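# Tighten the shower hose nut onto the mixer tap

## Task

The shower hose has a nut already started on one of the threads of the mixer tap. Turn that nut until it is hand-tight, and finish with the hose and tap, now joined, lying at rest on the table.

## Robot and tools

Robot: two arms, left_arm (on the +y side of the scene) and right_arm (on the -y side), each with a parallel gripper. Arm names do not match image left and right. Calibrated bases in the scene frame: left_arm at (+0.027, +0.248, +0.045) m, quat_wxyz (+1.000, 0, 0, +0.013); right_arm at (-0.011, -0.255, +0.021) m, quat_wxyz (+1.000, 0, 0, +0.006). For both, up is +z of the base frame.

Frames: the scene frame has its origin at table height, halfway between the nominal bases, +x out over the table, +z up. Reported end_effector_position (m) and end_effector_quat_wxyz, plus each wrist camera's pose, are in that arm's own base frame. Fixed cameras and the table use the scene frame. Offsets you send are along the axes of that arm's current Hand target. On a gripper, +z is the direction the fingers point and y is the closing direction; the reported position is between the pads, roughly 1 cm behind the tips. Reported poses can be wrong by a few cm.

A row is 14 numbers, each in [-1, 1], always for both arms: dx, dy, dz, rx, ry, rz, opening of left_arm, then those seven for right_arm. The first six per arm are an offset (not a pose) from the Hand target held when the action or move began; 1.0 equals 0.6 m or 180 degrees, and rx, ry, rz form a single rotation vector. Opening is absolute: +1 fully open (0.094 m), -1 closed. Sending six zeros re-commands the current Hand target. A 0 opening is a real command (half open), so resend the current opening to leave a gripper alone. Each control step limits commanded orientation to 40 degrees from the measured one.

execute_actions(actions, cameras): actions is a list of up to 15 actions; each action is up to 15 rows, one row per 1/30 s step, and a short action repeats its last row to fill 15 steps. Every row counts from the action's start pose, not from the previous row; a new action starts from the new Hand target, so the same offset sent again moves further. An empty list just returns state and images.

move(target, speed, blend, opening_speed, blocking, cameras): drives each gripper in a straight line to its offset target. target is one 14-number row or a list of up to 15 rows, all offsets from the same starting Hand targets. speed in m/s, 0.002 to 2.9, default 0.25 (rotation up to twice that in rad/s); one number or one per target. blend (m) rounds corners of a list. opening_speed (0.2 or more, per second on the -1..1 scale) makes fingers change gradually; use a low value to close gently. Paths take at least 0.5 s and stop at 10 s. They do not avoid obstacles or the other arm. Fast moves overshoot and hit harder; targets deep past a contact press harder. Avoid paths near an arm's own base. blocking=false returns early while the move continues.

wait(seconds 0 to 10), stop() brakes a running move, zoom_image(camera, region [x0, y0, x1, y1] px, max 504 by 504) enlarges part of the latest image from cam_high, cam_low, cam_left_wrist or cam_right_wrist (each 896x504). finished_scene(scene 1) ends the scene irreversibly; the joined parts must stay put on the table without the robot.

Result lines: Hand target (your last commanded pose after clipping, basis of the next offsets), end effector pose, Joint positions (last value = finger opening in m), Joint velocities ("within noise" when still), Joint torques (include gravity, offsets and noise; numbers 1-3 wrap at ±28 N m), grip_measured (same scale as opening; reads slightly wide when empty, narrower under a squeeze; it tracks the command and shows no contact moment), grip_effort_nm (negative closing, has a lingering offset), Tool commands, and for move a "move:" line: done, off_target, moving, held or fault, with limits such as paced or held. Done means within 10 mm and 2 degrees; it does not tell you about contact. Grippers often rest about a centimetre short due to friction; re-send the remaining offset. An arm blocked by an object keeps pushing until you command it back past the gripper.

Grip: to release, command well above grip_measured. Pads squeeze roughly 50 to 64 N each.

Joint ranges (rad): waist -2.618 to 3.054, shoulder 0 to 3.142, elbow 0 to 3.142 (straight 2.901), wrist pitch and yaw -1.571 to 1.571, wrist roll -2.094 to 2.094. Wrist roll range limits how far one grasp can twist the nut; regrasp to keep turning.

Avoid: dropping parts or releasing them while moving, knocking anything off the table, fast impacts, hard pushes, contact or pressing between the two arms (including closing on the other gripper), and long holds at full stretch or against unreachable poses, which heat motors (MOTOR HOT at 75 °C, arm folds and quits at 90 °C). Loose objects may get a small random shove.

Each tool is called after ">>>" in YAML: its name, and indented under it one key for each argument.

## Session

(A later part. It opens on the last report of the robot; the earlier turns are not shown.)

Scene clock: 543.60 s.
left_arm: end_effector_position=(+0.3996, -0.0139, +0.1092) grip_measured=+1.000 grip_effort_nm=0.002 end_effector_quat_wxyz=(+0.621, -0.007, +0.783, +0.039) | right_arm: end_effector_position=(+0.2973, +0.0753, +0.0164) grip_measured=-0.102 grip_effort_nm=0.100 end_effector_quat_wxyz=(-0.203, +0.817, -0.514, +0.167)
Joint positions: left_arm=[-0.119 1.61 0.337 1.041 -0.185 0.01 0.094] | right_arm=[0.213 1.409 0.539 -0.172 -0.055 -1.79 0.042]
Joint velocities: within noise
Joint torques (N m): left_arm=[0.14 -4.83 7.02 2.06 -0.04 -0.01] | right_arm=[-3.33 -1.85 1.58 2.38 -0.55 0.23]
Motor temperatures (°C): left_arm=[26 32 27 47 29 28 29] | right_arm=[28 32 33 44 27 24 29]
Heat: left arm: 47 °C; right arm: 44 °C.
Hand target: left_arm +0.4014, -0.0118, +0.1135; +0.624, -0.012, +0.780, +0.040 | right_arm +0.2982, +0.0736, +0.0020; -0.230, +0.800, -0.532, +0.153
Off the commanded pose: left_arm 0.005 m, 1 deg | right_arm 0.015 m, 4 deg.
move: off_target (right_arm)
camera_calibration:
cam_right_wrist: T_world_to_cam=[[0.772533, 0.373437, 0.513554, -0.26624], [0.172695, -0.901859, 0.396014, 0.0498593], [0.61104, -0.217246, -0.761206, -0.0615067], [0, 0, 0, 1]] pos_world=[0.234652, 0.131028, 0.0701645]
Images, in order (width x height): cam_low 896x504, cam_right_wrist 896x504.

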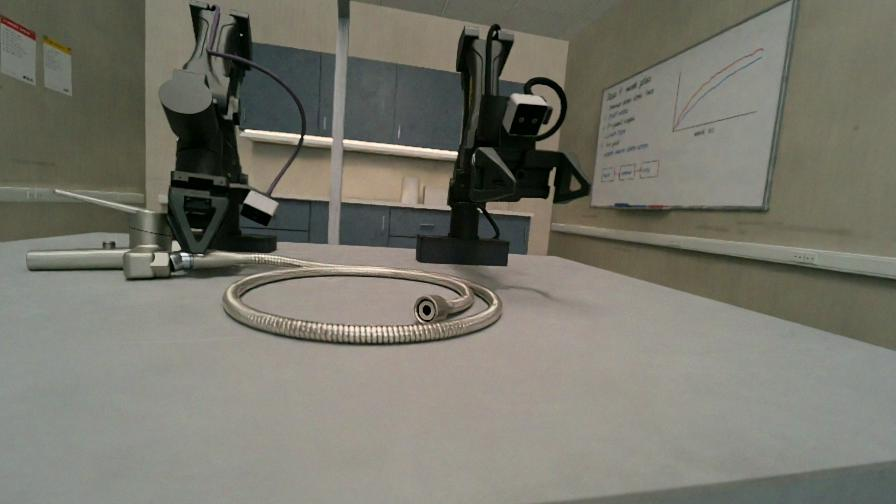

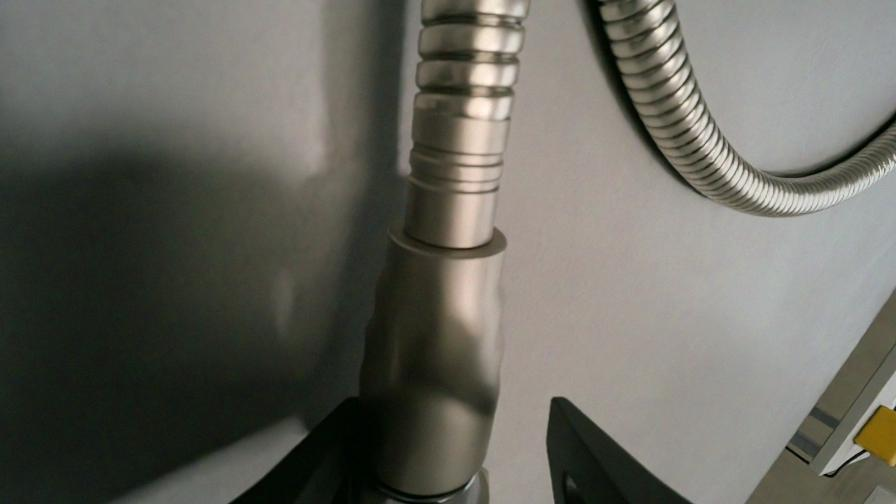

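>>> move:
  target:
    - [0,0,0,0,0,0,1, 0,-0.002,-0.003,-0.178,0,0,-0.1]
    - [0,0,0,0,0,0,1, -0.0227,-0.039,-0.07,-0.1755,0.119,-0.0342,0]
  speed: 0.25
  cameras: ["cam_high","cam_low","cam_right_wrist"]

>>> zoom_image:
  camera: "cam_low"
  region: [120, 150, 320, 300]

Scene clock: 600.77 s.
left_arm: end_effector_position=(+0.3996, -0.0139, +0.1092) grip_measured=+1.000 grip_effort_nm=0.007 end_effector_quat_wxyz=(+0.621, -0.007, +0.783, +0.039) | right_arm: end_effector_position=(+0.2821, +0.0835, +0.0330) grip_measured=-0.003 grip_effort_nm=0.139 end_effector_quat_wxyz=(+0.122, +0.821, -0.540, +0.143)
Joint positions: left_arm=[-0.119 1.61 0.337 1.041 -0.185 0.01 0.094] | right_arm=[0.505 1.798 1.119 -0.978 0.369 -1.457 0.047]
Joint velocities: within noise
Joint torques (N m): left_arm=[0.13 -4.86 6.9 2.02 -0.01 0] | right_arm=[0.25 -11.04 6.58 -0.11 0.31 0.05]
Motor temperatures (°C): left_arm=[26 32 27 48 29 28 29] | right_arm=[28 32 34 47 27 24 28]
Heat: left arm: 48 °C; right arm: 47 °C.
Hand target: left_arm +0.4014, -0.0118, +0.1135; +0.624, -0.012, +0.780, +0.040 | right_arm +0.2907, +0.0852, +0.0500; +0.105, +0.817, -0.544, +0.159
Off the commanded pose: left_arm 0.005 m, 1 deg | right_arm 0.019 m, 3 deg.
move: off_target (right_arm); target 2's new opening was sent with right_arm's hand 0.019 m and 3 deg from that target
camera_calibration:
cam_right_wrist: T_world_to_cam=[[0.925119, 0.3786, -0.0285747, -0.29173], [0.285256, -0.643416, 0.710384, -0.0104721], [0.250566, -0.665341, -0.703234, 0.0994994], [0, 0, 0, 1]] pos_world=[0.247941, 0.169912, 0.0690745]
Images, in order (width x height): cam_high 896x504, cam_low 896x504, cam_right_wrist 896x504.

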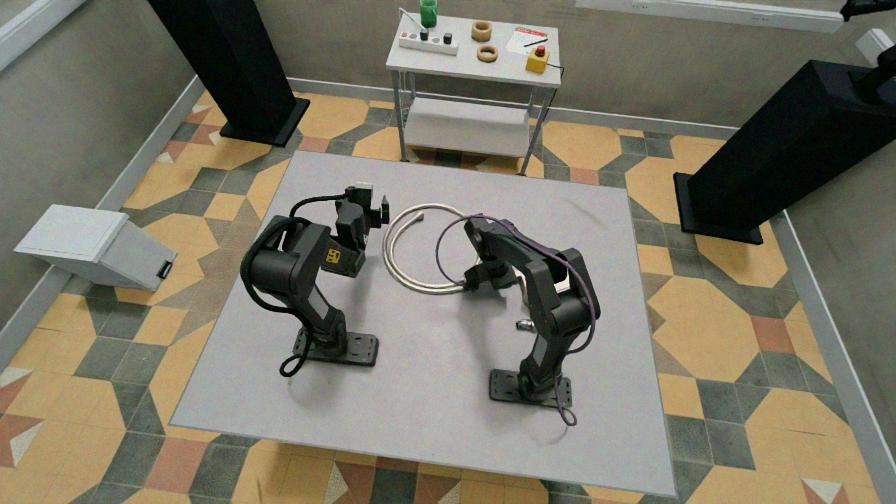

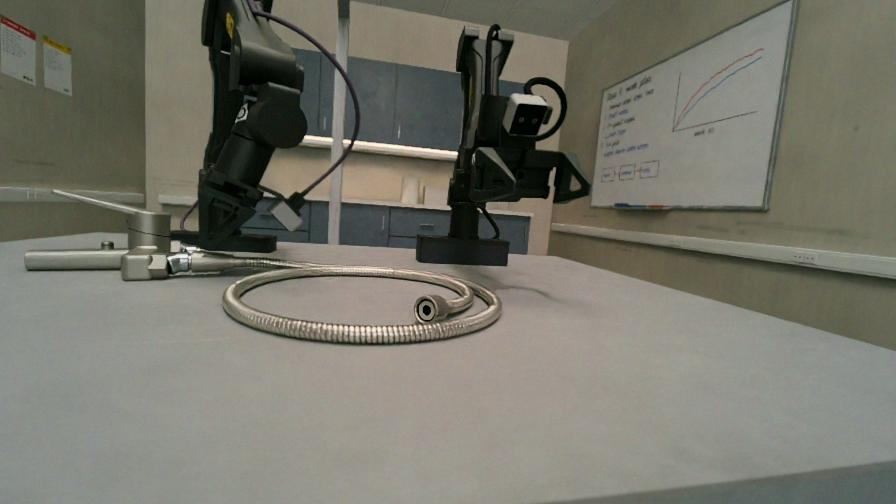

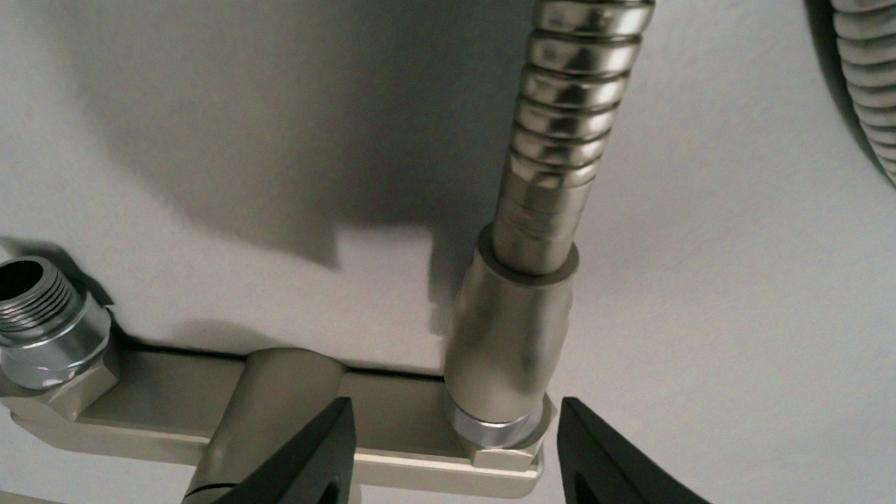

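Scaled by 2.520 from the camera's 896x504 image, which has a finer 1280x720 frame.

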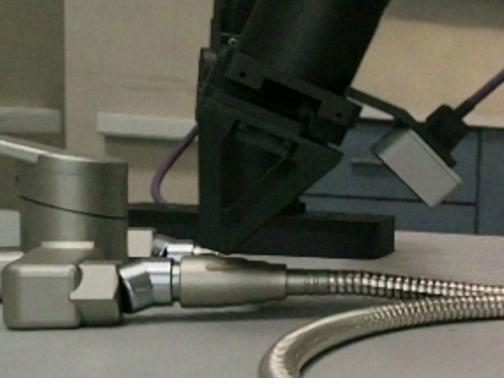

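>>> zoom_image:
  camera: "cam_right_wrist"
  region: [400, 330, 600, 480]

>>> zoom_image:
  camera: "cam_low"
  region: [150, 240, 230, 290]

Scaled by 2.520 from the camera's 896x504 image, which has a finer 1280x720 frame.

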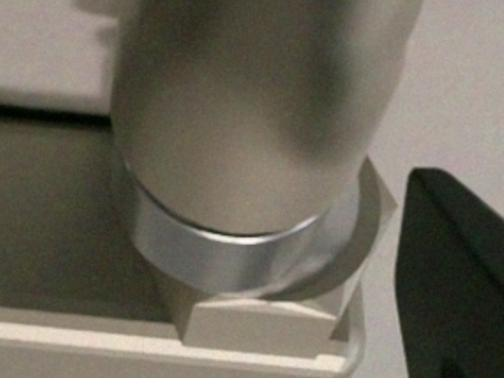

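Scaled by 6.300 from the camera's 896x504 image, which has a finer 1280x720 frame.

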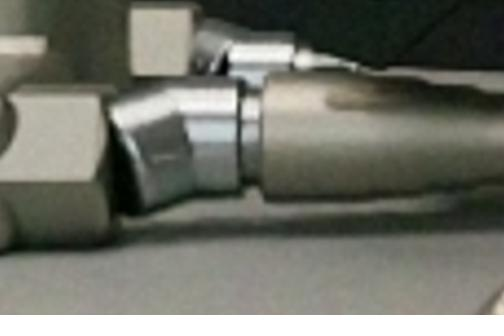

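>>> move:
  target: [0,0,0,0,0,0,1, 0.012,-0.01,0,0,0,0,0]
  speed: 0.2
  cameras: ["cam_low","cam_right_wrist"]

Scene clock: 630.10 s.
left_arm: end_effector_position=(+0.3996, -0.0139, +0.1092) grip_measured=+1.000 grip_effort_nm=0.007 end_effector_quat_wxyz=(+0.621, -0.007, +0.783, +0.039) | right_arm: end_effector_position=(+0.2908, +0.0829, +0.0391) grip_measured=-0.003 grip_effort_nm=0.144 end_effector_quat_wxyz=(+0.114, +0.819, -0.542, +0.148)
Joint positions: left_arm=[-0.119 1.61 0.337 1.041 -0.185 0.01 0.094] | right_arm=[0.489 1.798 1.147 -0.982 0.37 -1.471 0.047]
Joint velocities: within noise
Joint torques (N m): left_arm=[0.16 -4.88 6.86 1.98 -0.04 0] | right_arm=[-0.58 -9.96 6.63 -0.06 0.3 -0.07]
Motor temperatures (°C): left_arm=[26 32 27 48 29 28 29] | right_arm=[28 36 36 40 27 24 28]
Heat: left arm: 48 °C; right arm: 40 °C.
Hand target: left_arm +0.4014, -0.0118, +0.1135; +0.624, -0.012, +0.780, +0.040 | right_arm +0.2988, +0.0814, +0.0527; +0.105, +0.817, -0.544, +0.159
Off the commanded pose: left_arm 0.005 m, 1 deg | right_arm 0.016 m, 2 deg.
move: off_target (right_arm)
camera_calibration:
cam_right_wrist: T_world_to_cam=[[0.926353, 0.376511, -0.0105144, -0.300169], [0.272193, -0.649877, 0.709627, -0.0132897], [0.260349, -0.660227, -0.704499, 0.0978555], [0, 0, 0, 1]] pos_world=[0.256203, 0.168987, 0.0752138]
Images, in order (width x height): cam_low 896x504, cam_right_wrist 896x504.

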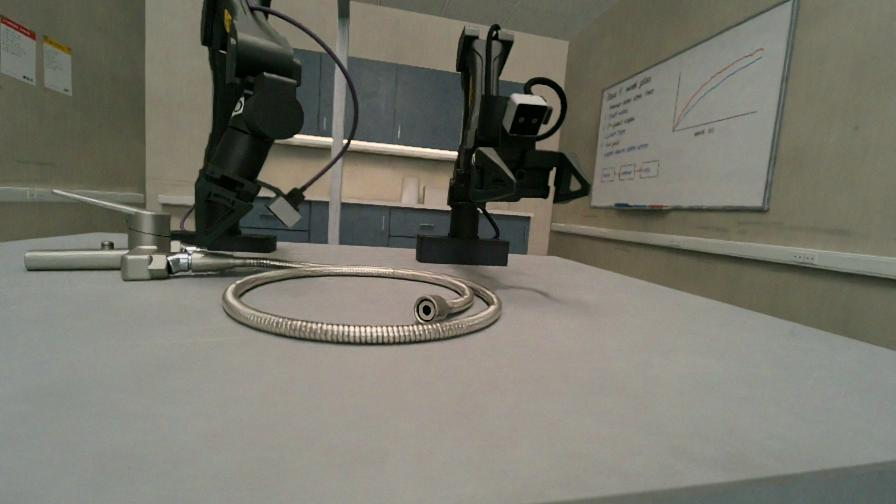

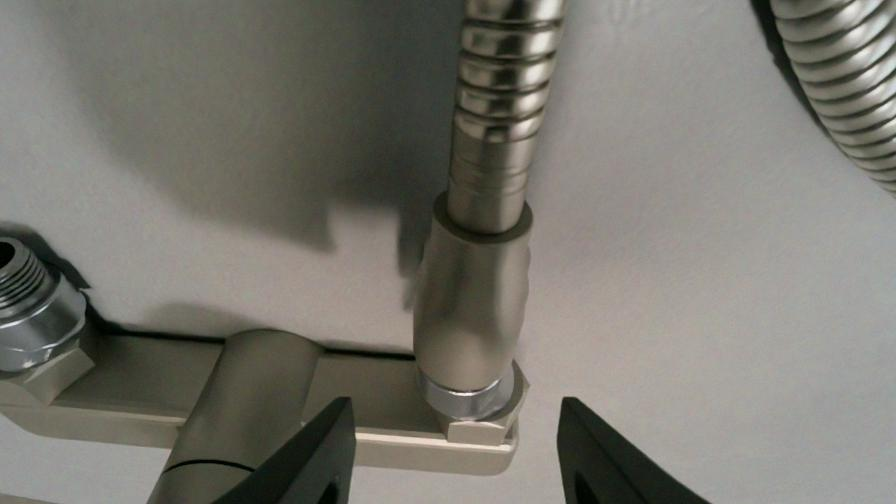

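>>> move:
  target: [0,0,0,0,0,0,1, 0.0072,-0.001,0.0528,-0.0068,0,0.017,0]
  speed: 0.2
  cameras: ["cam_low","cam_right_wrist"]

>>> zoom_image:
  camera: "cam_low"
  region: [120, 190, 280, 300]

Scene clock: 666.67 s.
left_arm: end_effector_position=(+0.3996, -0.0139, +0.1092) grip_measured=+1.000 grip_effort_nm=0.002 end_effector_quat_wxyz=(+0.621, -0.007, +0.783, +0.039) | right_arm: end_effector_position=(+0.3058, +0.0694, +0.0330) grip_measured=-0.003 grip_effort_nm=0.139 end_effector_quat_wxyz=(+0.100, +0.800, -0.571, +0.156)
Joint positions: left_arm=[-0.119 1.61 0.337 1.041 -0.185 0.01 0.094] | right_arm=[0.428 1.81 1.137 -0.916 0.372 -1.471 0.047]
Joint velocities: within noise
Joint torques (N m): left_arm=[-0.02 -4.78 6.84 2.02 -0.04 0.03] | right_arm=[-0.43 -6.54 3.75 0.41 0.3 0]
Motor temperatures (°C): left_arm=[26 32 27 48 28 28 29] | right_arm=[28 36 36 38 27 24 28]
Heat: left arm: 48 °C; right arm: 38 °C.
Hand target: left_arm +0.4014, -0.0118, +0.1135; +0.624, -0.012, +0.780, +0.040 | right_arm +0.3055, +0.0670, +0.0250; +0.110, +0.801, -0.567, +0.156
Off the commanded pose: left_arm 0.005 m, 1 deg | right_arm 0.008 m, 1 deg.
move: done
camera_calibration:
cam_right_wrist: T_world_to_cam=[[0.947198, 0.31886, 0.0338323, -0.312961], [0.202773, -0.677382, 0.707133, 0.00131459], [0.248394, -0.662934, -0.706271, 0.0847368], [0, 0, 0, 1]] pos_world=[0.275121, 0.156856, 0.0695058]
Images, in order (width x height): cam_low 896x504, cam_right_wrist 896x504.

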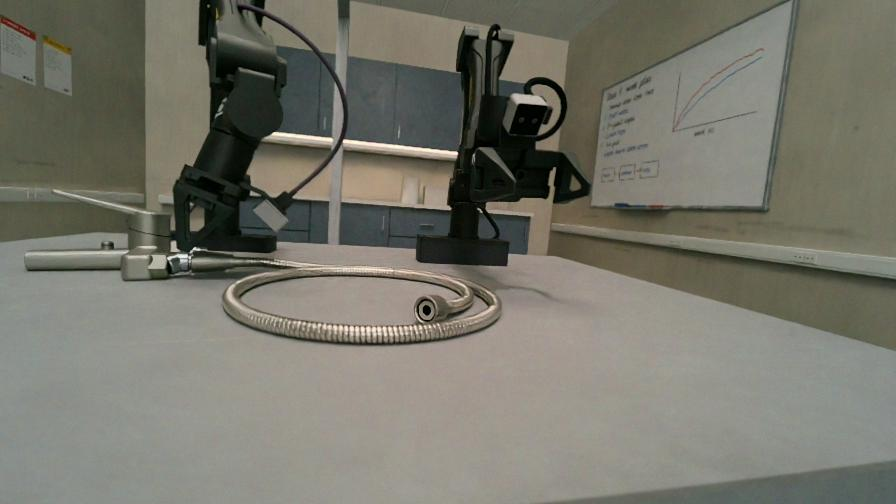

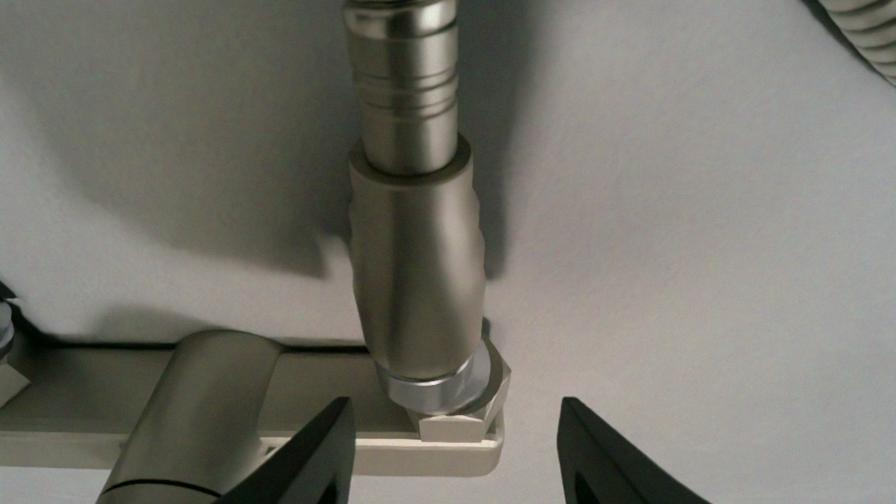

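Scaled by 3.150 from the camera's 896x504 image, which has a finer 1280x720 frame.

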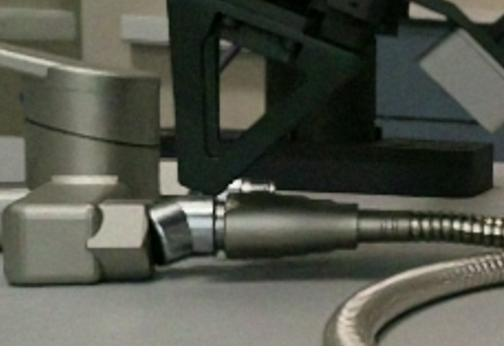

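>>> move:
  target: [0,0,0,0,0,0,1, -0.0148,0.0105,0.0298,0,0,0,0]
  speed: 0.15
  cameras: ["cam_low","cam_right_wrist"]

>>> zoom_image:
  camera: "cam_low"
  region: [120, 190, 280, 300]

Scene clock: 709.03 s.
left_arm: end_effector_position=(+0.3996, -0.0139, +0.1092) grip_measured=+1.000 grip_effort_nm=0.002 end_effector_quat_wxyz=(+0.621, -0.007, +0.783, +0.039) | right_arm: end_effector_position=(+0.2996, +0.0666, +0.0123) grip_measured=-0.003 grip_effort_nm=0.144 end_effector_quat_wxyz=(+0.102, +0.800, -0.571, +0.154)
Joint positions: left_arm=[-0.119 1.61 0.337 1.041 -0.185 0.01 0.094] | right_arm=[0.428 1.829 1.068 -0.835 0.372 -1.469 0.047]
Joint velocities: within noise
Joint torques (N m): left_arm=[0.05 -4.83 6.91 2 -0.02 -0.01] | right_arm=[0.21 -6.52 3.66 0.42 0.29 0.06]
Motor temperatures (°C): left_arm=[26 32 27 48 28 28 29] | right_arm=[28 33 34 37 27 24 28]
Heat: left arm: 48 °C; right arm: 37 °C.
Hand target: left_arm +0.4014, -0.0118, +0.1135; +0.624, -0.012, +0.780, +0.040 | right_arm +0.2991, +0.0664, +0.0050; +0.110, +0.801, -0.567, +0.156
Off the commanded pose: left_arm 0.005 m, 1 deg | right_arm 0.007 m, 1 deg.
move: done
camera_calibration:
cam_right_wrist: T_world_to_cam=[[0.947814, 0.317563, 0.0283181, -0.305522], [0.205364, -0.676045, 0.707664, 0.0144684], [0.243872, -0.664919, -0.705981, 0.0712218], [0, 0, 0, 1]] pos_world=[0.269238, 0.154161, 0.0486943]
Images, in order (width x height): cam_low 896x504, cam_right_wrist 896x504.

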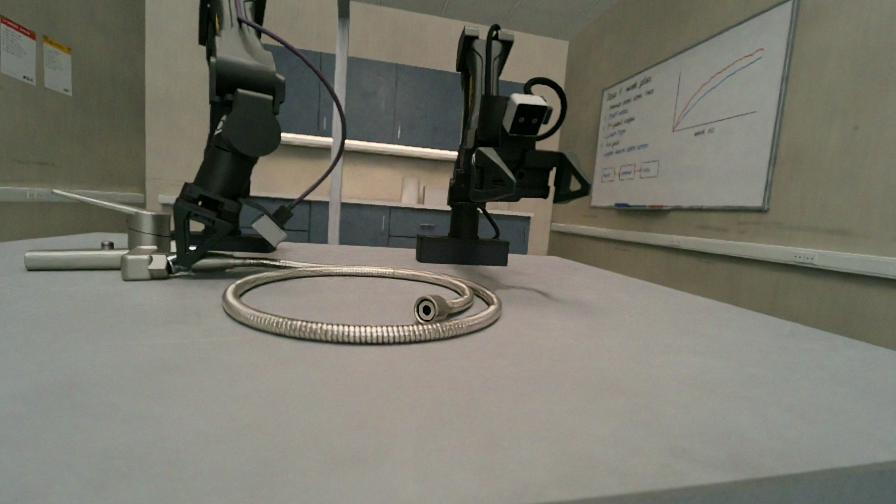

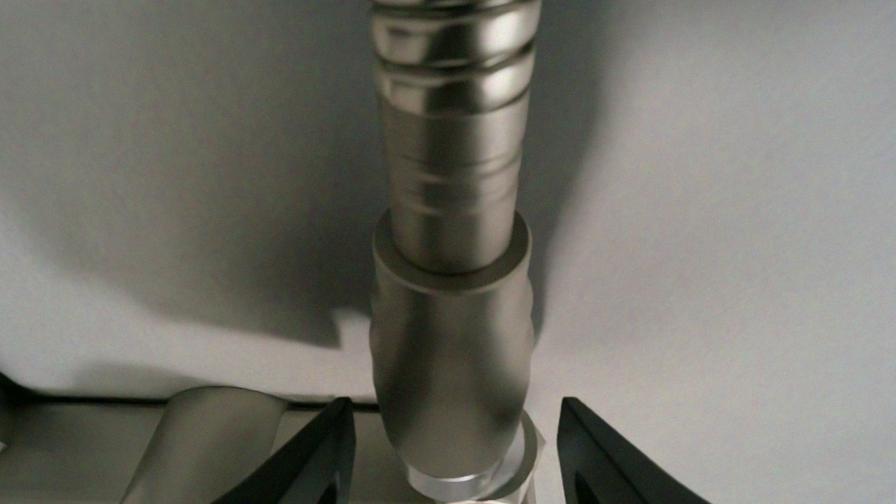

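Scaled by 3.150 from the camera's 896x504 image, which has a finer 1280x720 frame.

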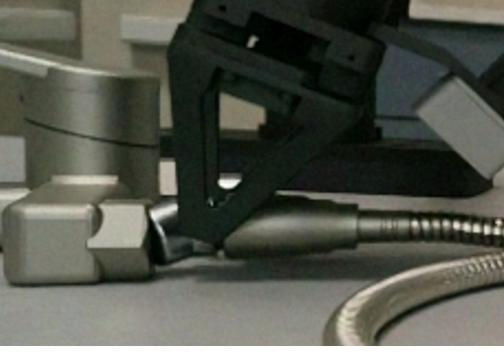

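>>> move:
  target: [0,0,0,0,0,0,1, -0.0025,-0.0017,0.0062,-0.1441,0,-0.0583,0]
  speed: 0.25
  cameras: ["cam_low","cam_right_wrist"]

>>> zoom_image:
  camera: "cam_low"
  region: [120, 190, 280, 300]

Scene clock: 734.30 s.
left_arm: end_effector_position=(+0.3996, -0.0139, +0.1092) grip_measured=+1.000 grip_effort_nm=0.007 end_effector_quat_wxyz=(+0.621, -0.007, +0.783, +0.039) | right_arm: end_effector_position=(+0.3024, +0.0698, +0.0051) grip_measured=-0.003 grip_effort_nm=0.129 end_effector_quat_wxyz=(+0.287, +0.806, -0.517, +0.035)
Joint positions: left_arm=[-0.119 1.61 0.337 1.041 -0.185 0.01 0.094] | right_arm=[0.428 2.245 1.558 -1.357 0.361 -1.485 0.047]
Joint velocities: within noise
Joint torques (N m): left_arm=[0.03 -4.77 6.94 2.02 -0.04 -0.01] | right_arm=[-0.75 -8.59 5.44 -0.96 0.04 -0.09]
Motor temperatures (°C): left_arm=[26 32 27 48 28 28 29] | right_arm=[28 33 34 37 27 24 28]
Heat: left arm: 48 °C; right arm: 37 °C.
Hand target: left_arm +0.4014, -0.0118, +0.1135; +0.624, -0.012, +0.780, +0.040 | right_arm +0.3000, +0.0667, +0.0010; +0.300, +0.805, -0.512, +0.014
Off the commanded pose: left_arm 0.005 m, 1 deg | right_arm 0.006 m, 3 deg.
move: off_target (right_arm)
camera_calibration:
cam_right_wrist: T_world_to_cam=[[0.862711, 0.293792, -0.411601, -0.279334], [0.504775, -0.549415, 0.665842, -0.0779296], [-0.0305207, -0.782196, -0.622285, 0.158305], [0, 0, 0, 1]] pos_world=[0.285153, 0.163076, 0.0354252]
Images, in order (width x height): cam_low 896x504, cam_right_wrist 896x504.

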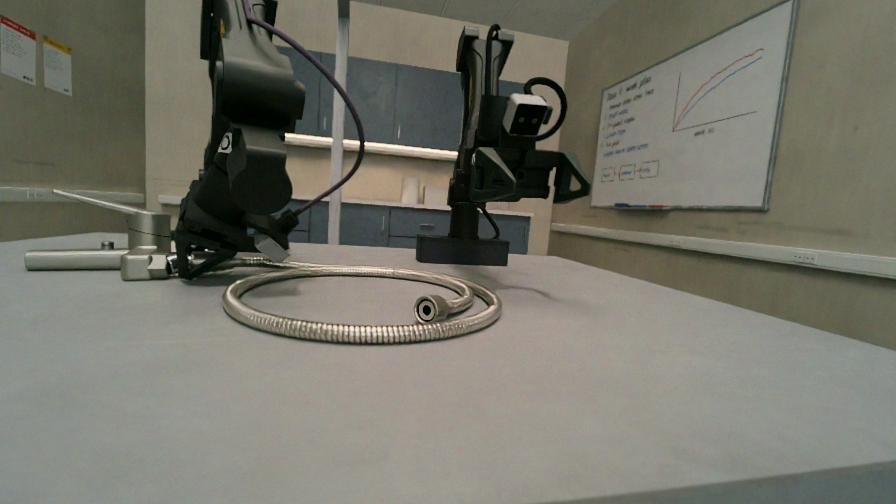

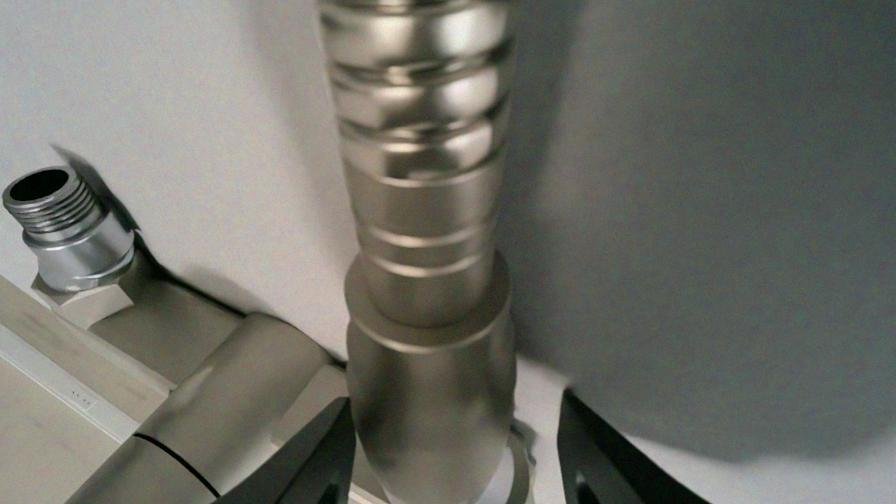

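Scaled by 3.150 from the camera's 896x504 image, which has a finer 1280x720 frame.

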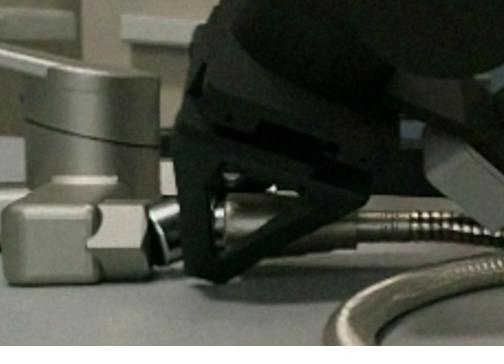

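>>> move:
  target:
    - [0,0,0,0,0,0,1, 0,0.0075,-0.0015,0,0,0,-0.1]
    - [0,0,0,0,0,0,1, 0,0.0075,-0.0015,0,0,0,-0.8]
  speed: 0.25
  opening_speed: 1.5
  cameras: ["cam_low","cam_right_wrist"]

>>> zoom_image:
  camera: "cam_low"
  region: [120, 190, 280, 300]

Scene clock: 744.77 s.
left_arm: end_effector_position=(+0.3996, -0.0139, +0.1092) grip_measured=+1.000 grip_effort_nm=0.002 end_effector_quat_wxyz=(+0.621, -0.007, +0.783, +0.039) | right_arm: end_effector_position=(+0.2987, +0.0690, +0.0067) grip_measured=-0.436 grip_effort_nm=-1.033 end_effector_quat_wxyz=(+0.293, +0.805, -0.515, +0.028)
Joint positions: left_arm=[-0.119 1.61 0.337 1.041 -0.185 0.01 0.094] | right_arm=[0.428 2.245 1.558 -1.373 0.356 -1.486 0.026]
Joint velocities: within noise
Joint torques (N m): left_arm=[0.08 -4.86 6.97 2 -0.07 -0.02] | right_arm=[-0.61 -9.89 4.15 -0.84 0.08 -0.07]
Motor temperatures (°C): left_arm=[26 32 27 48 28 28 29] | right_arm=[28 33 34 37 27 24 28]
Heat: left arm: 48 °C; right arm: 37 °C.
Hand target: left_arm +0.4014, -0.0118, +0.1135; +0.624, -0.012, +0.780, +0.040 | right_arm +0.2965, +0.0658, +0.0039; +0.300, +0.805, -0.512, +0.014
Off the commanded pose: left_arm 0.005 m, 1 deg | right_arm 0.005 m, 2 deg.
move: done; target 2's new opening was sent with right_arm's hand 0.007 m and 3 deg from that target
camera_calibration:
cam_right_wrist: T_world_to_cam=[[0.855461, 0.291862, -0.427789, -0.272842], [0.516142, -0.54789, 0.658342, -0.0810393], [-0.0422364, -0.783985, -0.619341, 0.16218], [0, 0, 0, 1]] pos_world=[0.282083, 0.162378, 0.0370775]
Images, in order (width x height): cam_low 896x504, cam_right_wrist 896x504.

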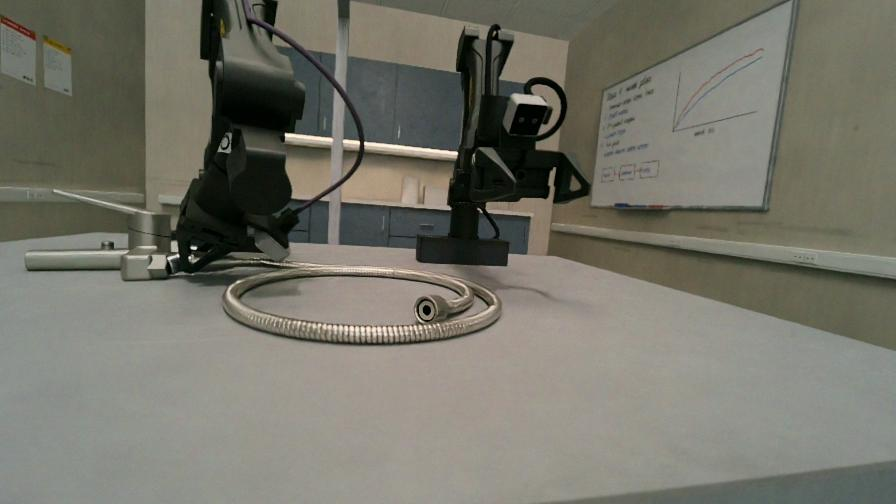

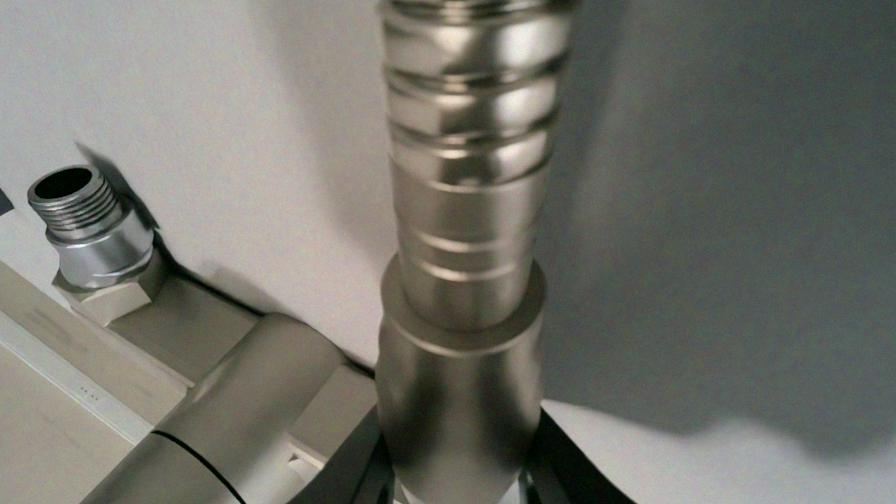

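Scaled by 3.150 from the camera's 896x504 image, which has a finer 1280x720 frame.

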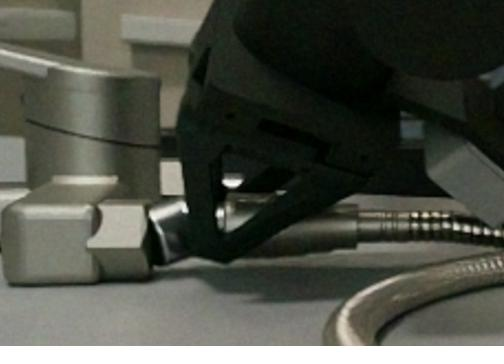

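>>> move:
  target: [0,0,0,0,0,0,1, -0.0017,-0.0023,0.0041,0.2574,0,0.104,-0.8]
  speed: 0.15
  cameras: ["cam_low","cam_right_wrist"]

>>> zoom_image:
  camera: "cam_low"
  region: [120, 190, 280, 300]

Scene clock: 758.17 s.
left_arm: end_effector_position=(+0.3996, -0.0139, +0.1092) grip_measured=+1.000 grip_effort_nm=-0.002 end_effector_quat_wxyz=(+0.621, -0.007, +0.783, +0.039) | right_arm: end_effector_position=(+0.2963, +0.0684, +0.0049) grip_measured=-0.436 grip_effort_nm=-1.038 end_effector_quat_wxyz=(-0.036, +0.777, -0.574, +0.257)
Joint positions: left_arm=[-0.119 1.61 0.337 1.041 -0.185 0.01 0.094] | right_arm=[0.468 1.59 0.679 -0.341 0.426 -1.471 0.026]
Joint velocities: within noise
Joint torques (N m): left_arm=[0.03 -4.83 7.02 2.01 -0.04 -0.04] | right_arm=[-0.31 -5.94 2.58 1.4 0.2 0.19]
Motor temperatures (°C): left_arm=[26 32 27 48 28 28 29] | right_arm=[28 33 34 37 27 24 29]
Heat: left arm: 48 °C; right arm: 37 °C.
Hand target: left_arm +0.4014, -0.0118, +0.1135; +0.624, -0.012, +0.780, +0.040 | right_arm +0.2965, +0.0658, +0.0009; -0.045, +0.766, -0.586, +0.261
Off the commanded pose: left_arm 0.005 m, 1 deg | right_arm 0.005 m, 2 deg.
move: done
camera_calibration:
cam_right_wrist: T_world_to_cam=[[0.870803, 0.327926, 0.366288, -0.28235], [-0.00226763, -0.742358, 0.67, 0.0878461], [0.491627, -0.584268, -0.645704, -0.0111629], [0, 0, 0, 1]] pos_world=[0.251558, 0.151281, 0.0373567]
Images, in order (width x height): cam_low 896x504, cam_right_wrist 896x504.

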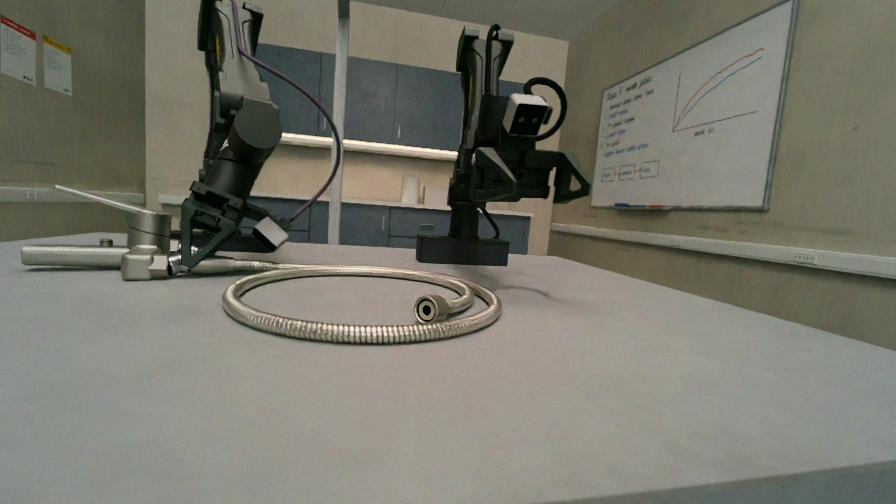

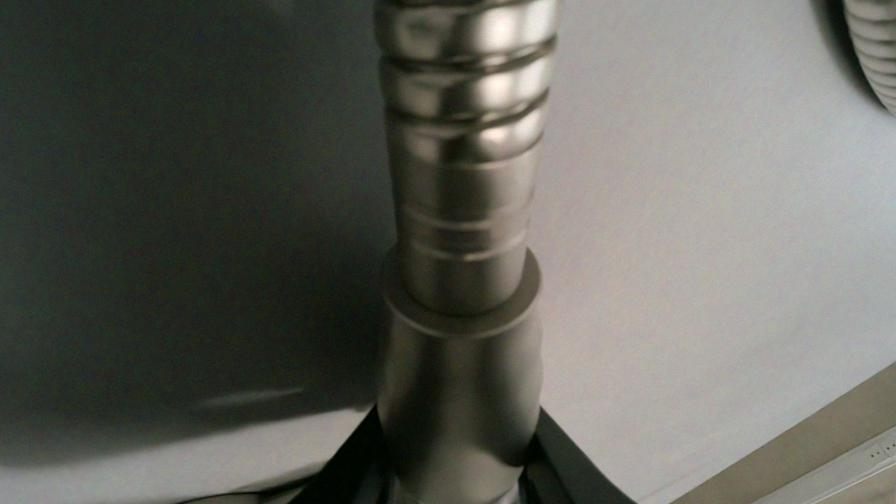

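Scaled by 3.150 from the camera's 896x504 image, which has a finer 1280x720 frame.

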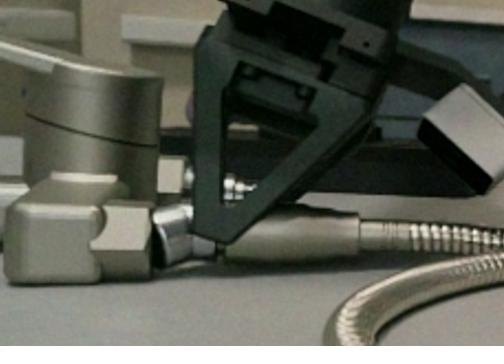

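>>> move:
  target:
    - [0,0,0,0,0,0,1, 0,0,0,0,0,0,-0.1]
    - [0,0,0,0,0,0,1, 0.0017,-0.0019,-0.0043,-0.278,0,-0.1124,-0.1]
    - [0,0,0,0,0,0,1, 0.0017,-0.0019,-0.0043,-0.278,0,-0.1124,-0.8]
    - [0,0,0,0,0,0,1, 0.0005,0,0,0.0309,0,0.0125,-0.8]
  speed: [0.4,0.4,0.2,0.18]
  cameras: ["cam_low","cam_right_wrist"]

>>> zoom_image:
  camera: "cam_low"
  region: [120, 190, 280, 300]

Scene clock: 784.80 s.
left_arm: end_effector_position=(+0.3996, -0.0139, +0.1092) grip_measured=+1.000 grip_effort_nm=0.007 end_effector_quat_wxyz=(+0.621, -0.007, +0.783, +0.039) | right_arm: end_effector_position=(+0.2963, +0.0689, +0.0039) grip_measured=-0.431 grip_effort_nm=-1.033 end_effector_quat_wxyz=(-0.079, +0.763, -0.575, +0.285)
Joint positions: left_arm=[-0.119 1.61 0.337 1.041 -0.185 0.01 0.094] | right_arm=[0.477 1.537 0.571 -0.182 0.439 -1.469 0.027]
Joint velocities: within noise
Joint torques (N m): left_arm=[0.13 -4.79 6.89 2.03 -0.04 -0.03] | right_arm=[-0.4 -5.38 2.7 1.56 0.21 0.21]
Motor temperatures (°C): left_arm=[26 32 27 48 28 28 29] | right_arm=[28 33 33 37 27 24 29]
Heat: left arm: 48 °C; right arm: 37 °C.
Hand target: left_arm +0.4014, -0.0118, +0.1135; +0.624, -0.012, +0.780, +0.040 | right_arm +0.2966, +0.0656, +0.0010; -0.088, +0.751, -0.588, +0.288
Off the commanded pose: left_arm 0.005 m, 1 deg | right_arm 0.004 m, 2 deg.
move: done; target 3's new opening was sent with right_arm's hand 0.005 m and 3 deg from that target
camera_calibration:
cam_right_wrist: T_world_to_cam=[[0.828788, 0.315117, 0.462397, -0.269116], [-0.0649935, -0.766551, 0.638886, 0.109274], [0.555775, -0.559554, -0.614828, -0.0323596], [0, 0, 0, 1]] pos_world=[0.248127, 0.15046, 0.0347292]
Images, in order (width x height): cam_low 896x504, cam_right_wrist 896x504.

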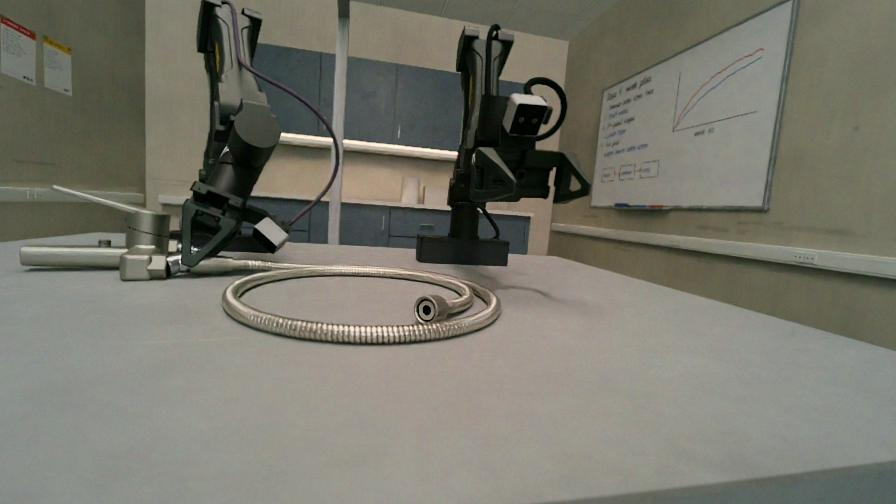

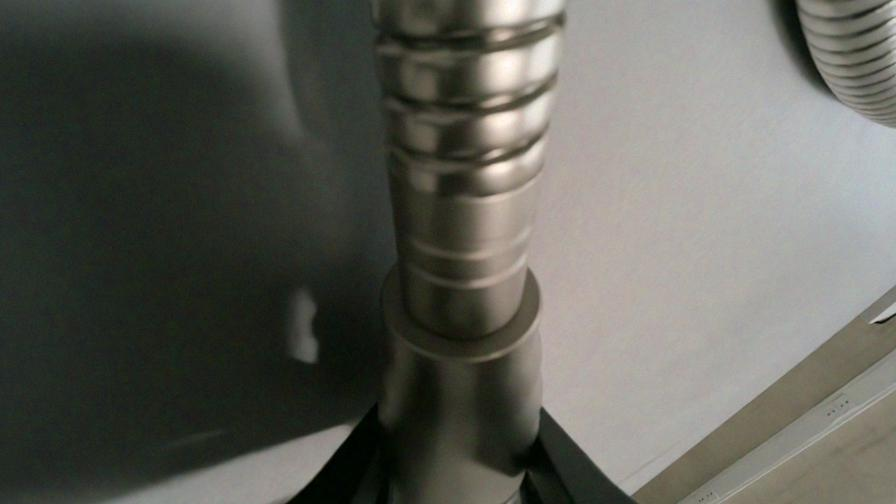

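Scaled by 3.150 from the camera's 896x504 image, which has a finer 1280x720 frame.

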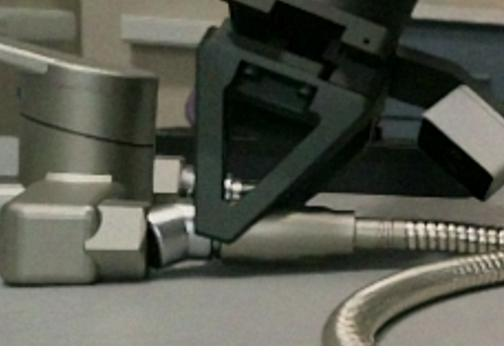

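>>> move:
  target:
    - [0,0,0,0,0,0,1, 0,0,0,0,0,0,-0.1]
    - [0,0,0,0,0,0,1, 0.0063,-0.0023,-0.0022,-0.3089,0,-0.1248,-0.1]
    - [0,0,0,0,0,0,1, 0.0063,-0.0023,-0.0022,-0.3089,0,-0.1248,-0.8]
    - [0,0,0,0,0,0,1, 0.0055,0,0.0023,0,0,0,-0.8]
    - [0,0,0,0,0,0,1, 0.0055,0,0.0023,0,0,0,-0.1]
  speed: [0.5,0.5,0.2,0.25,0.2]
  cameras: ["cam_low","cam_right_wrist"]

>>> zoom_image:
  camera: "cam_low"
  region: [120, 190, 280, 300]

Scene clock: 806.17 s.
left_arm: end_effector_position=(+0.3996, -0.0139, +0.1092) grip_measured=+1.000 grip_effort_nm=0.007 end_effector_quat_wxyz=(+0.621, -0.007, +0.783, +0.039) | right_arm: end_effector_position=(+0.2986, +0.0642, +0.0046) grip_measured=-0.103 grip_effort_nm=0.149 end_effector_quat_wxyz=(-0.082, +0.758, -0.579, +0.290)
Joint positions: left_arm=[-0.119 1.61 0.337 1.041 -0.185 0.01 0.094] | right_arm=[0.46 1.533 0.562 -0.162 0.441 -1.477 0.042]
Joint velocities: within noise
Joint torques (N m): left_arm=[-0.05 -4.83 6.9 2.02 -0.06 -0.02] | right_arm=[-0.38 -5.26 3.08 1.46 0.14 0.11]
Motor temperatures (°C): left_arm=[26 32 27 48 28 28 29] | right_arm=[28 33 33 37 27 24 29]
Heat: left arm: 48 °C; right arm: 37 °C.
Hand target: left_arm +0.4014, -0.0118, +0.1135; +0.624, -0.012, +0.780, +0.040 | right_arm +0.2978, +0.0622, +0.0009; -0.088, +0.751, -0.588, +0.288
Off the commanded pose: left_arm 0.005 m, 1 deg | right_arm 0.004 m, 1 deg.
move: done; target 3's new opening was sent with right_arm's hand 0.005 m and 3 deg from that target
camera_calibration:
cam_right_wrist: T_world_to_cam=[[0.826342, 0.30508, 0.473376, -0.26857], [-0.0816596, -0.766766, 0.636712, 0.1104], [0.557217, -0.564797, -0.608698, -0.0359961], [0, 0, 0, 1]] pos_world=[0.251003, 0.146256, 0.0349308]
Images, in order (width x height): cam_low 896x504, cam_right_wrist 896x504.

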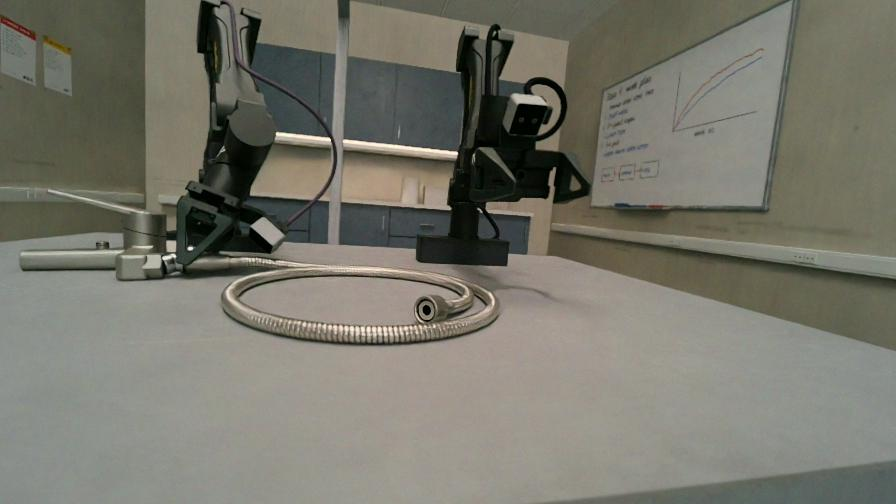

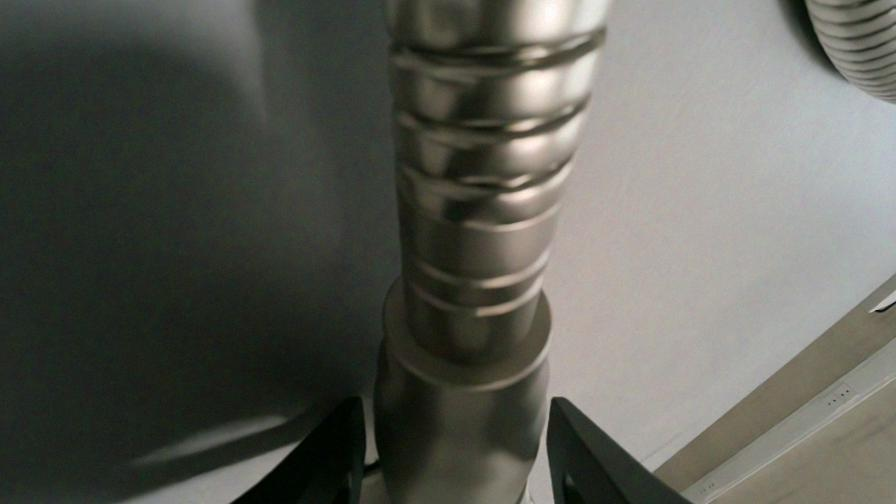

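Scaled by 3.150 from the camera's 896x504 image, which has a finer 1280x720 frame.

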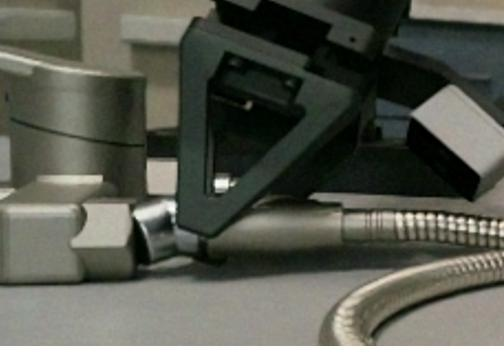

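>>> zoom_image:
  camera: "cam_low"
  region: [150, 240, 230, 290]

>>> zoom_image:
  camera: "cam_right_wrist"
  region: [350, 270, 600, 504]

Scaled by 6.300 from the camera's 896x504 image, which has a finer 1280x720 frame.

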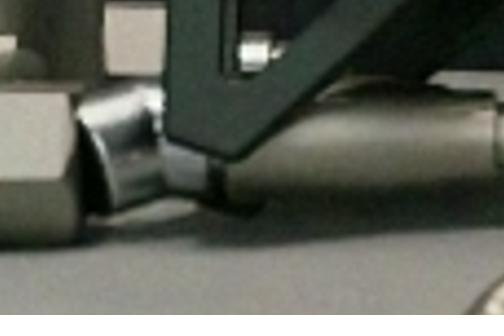

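Scaled by 2.016 from the camera's 896x504 image, which has a finer 1280x720 frame.

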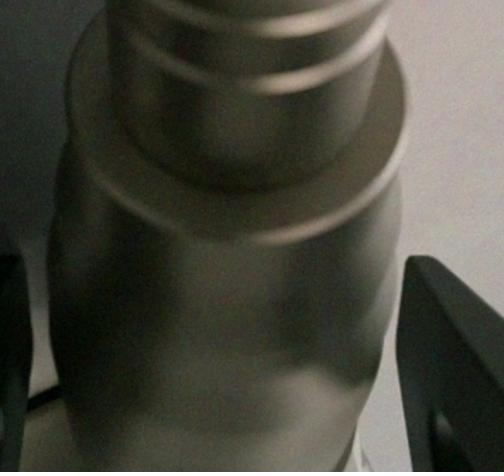

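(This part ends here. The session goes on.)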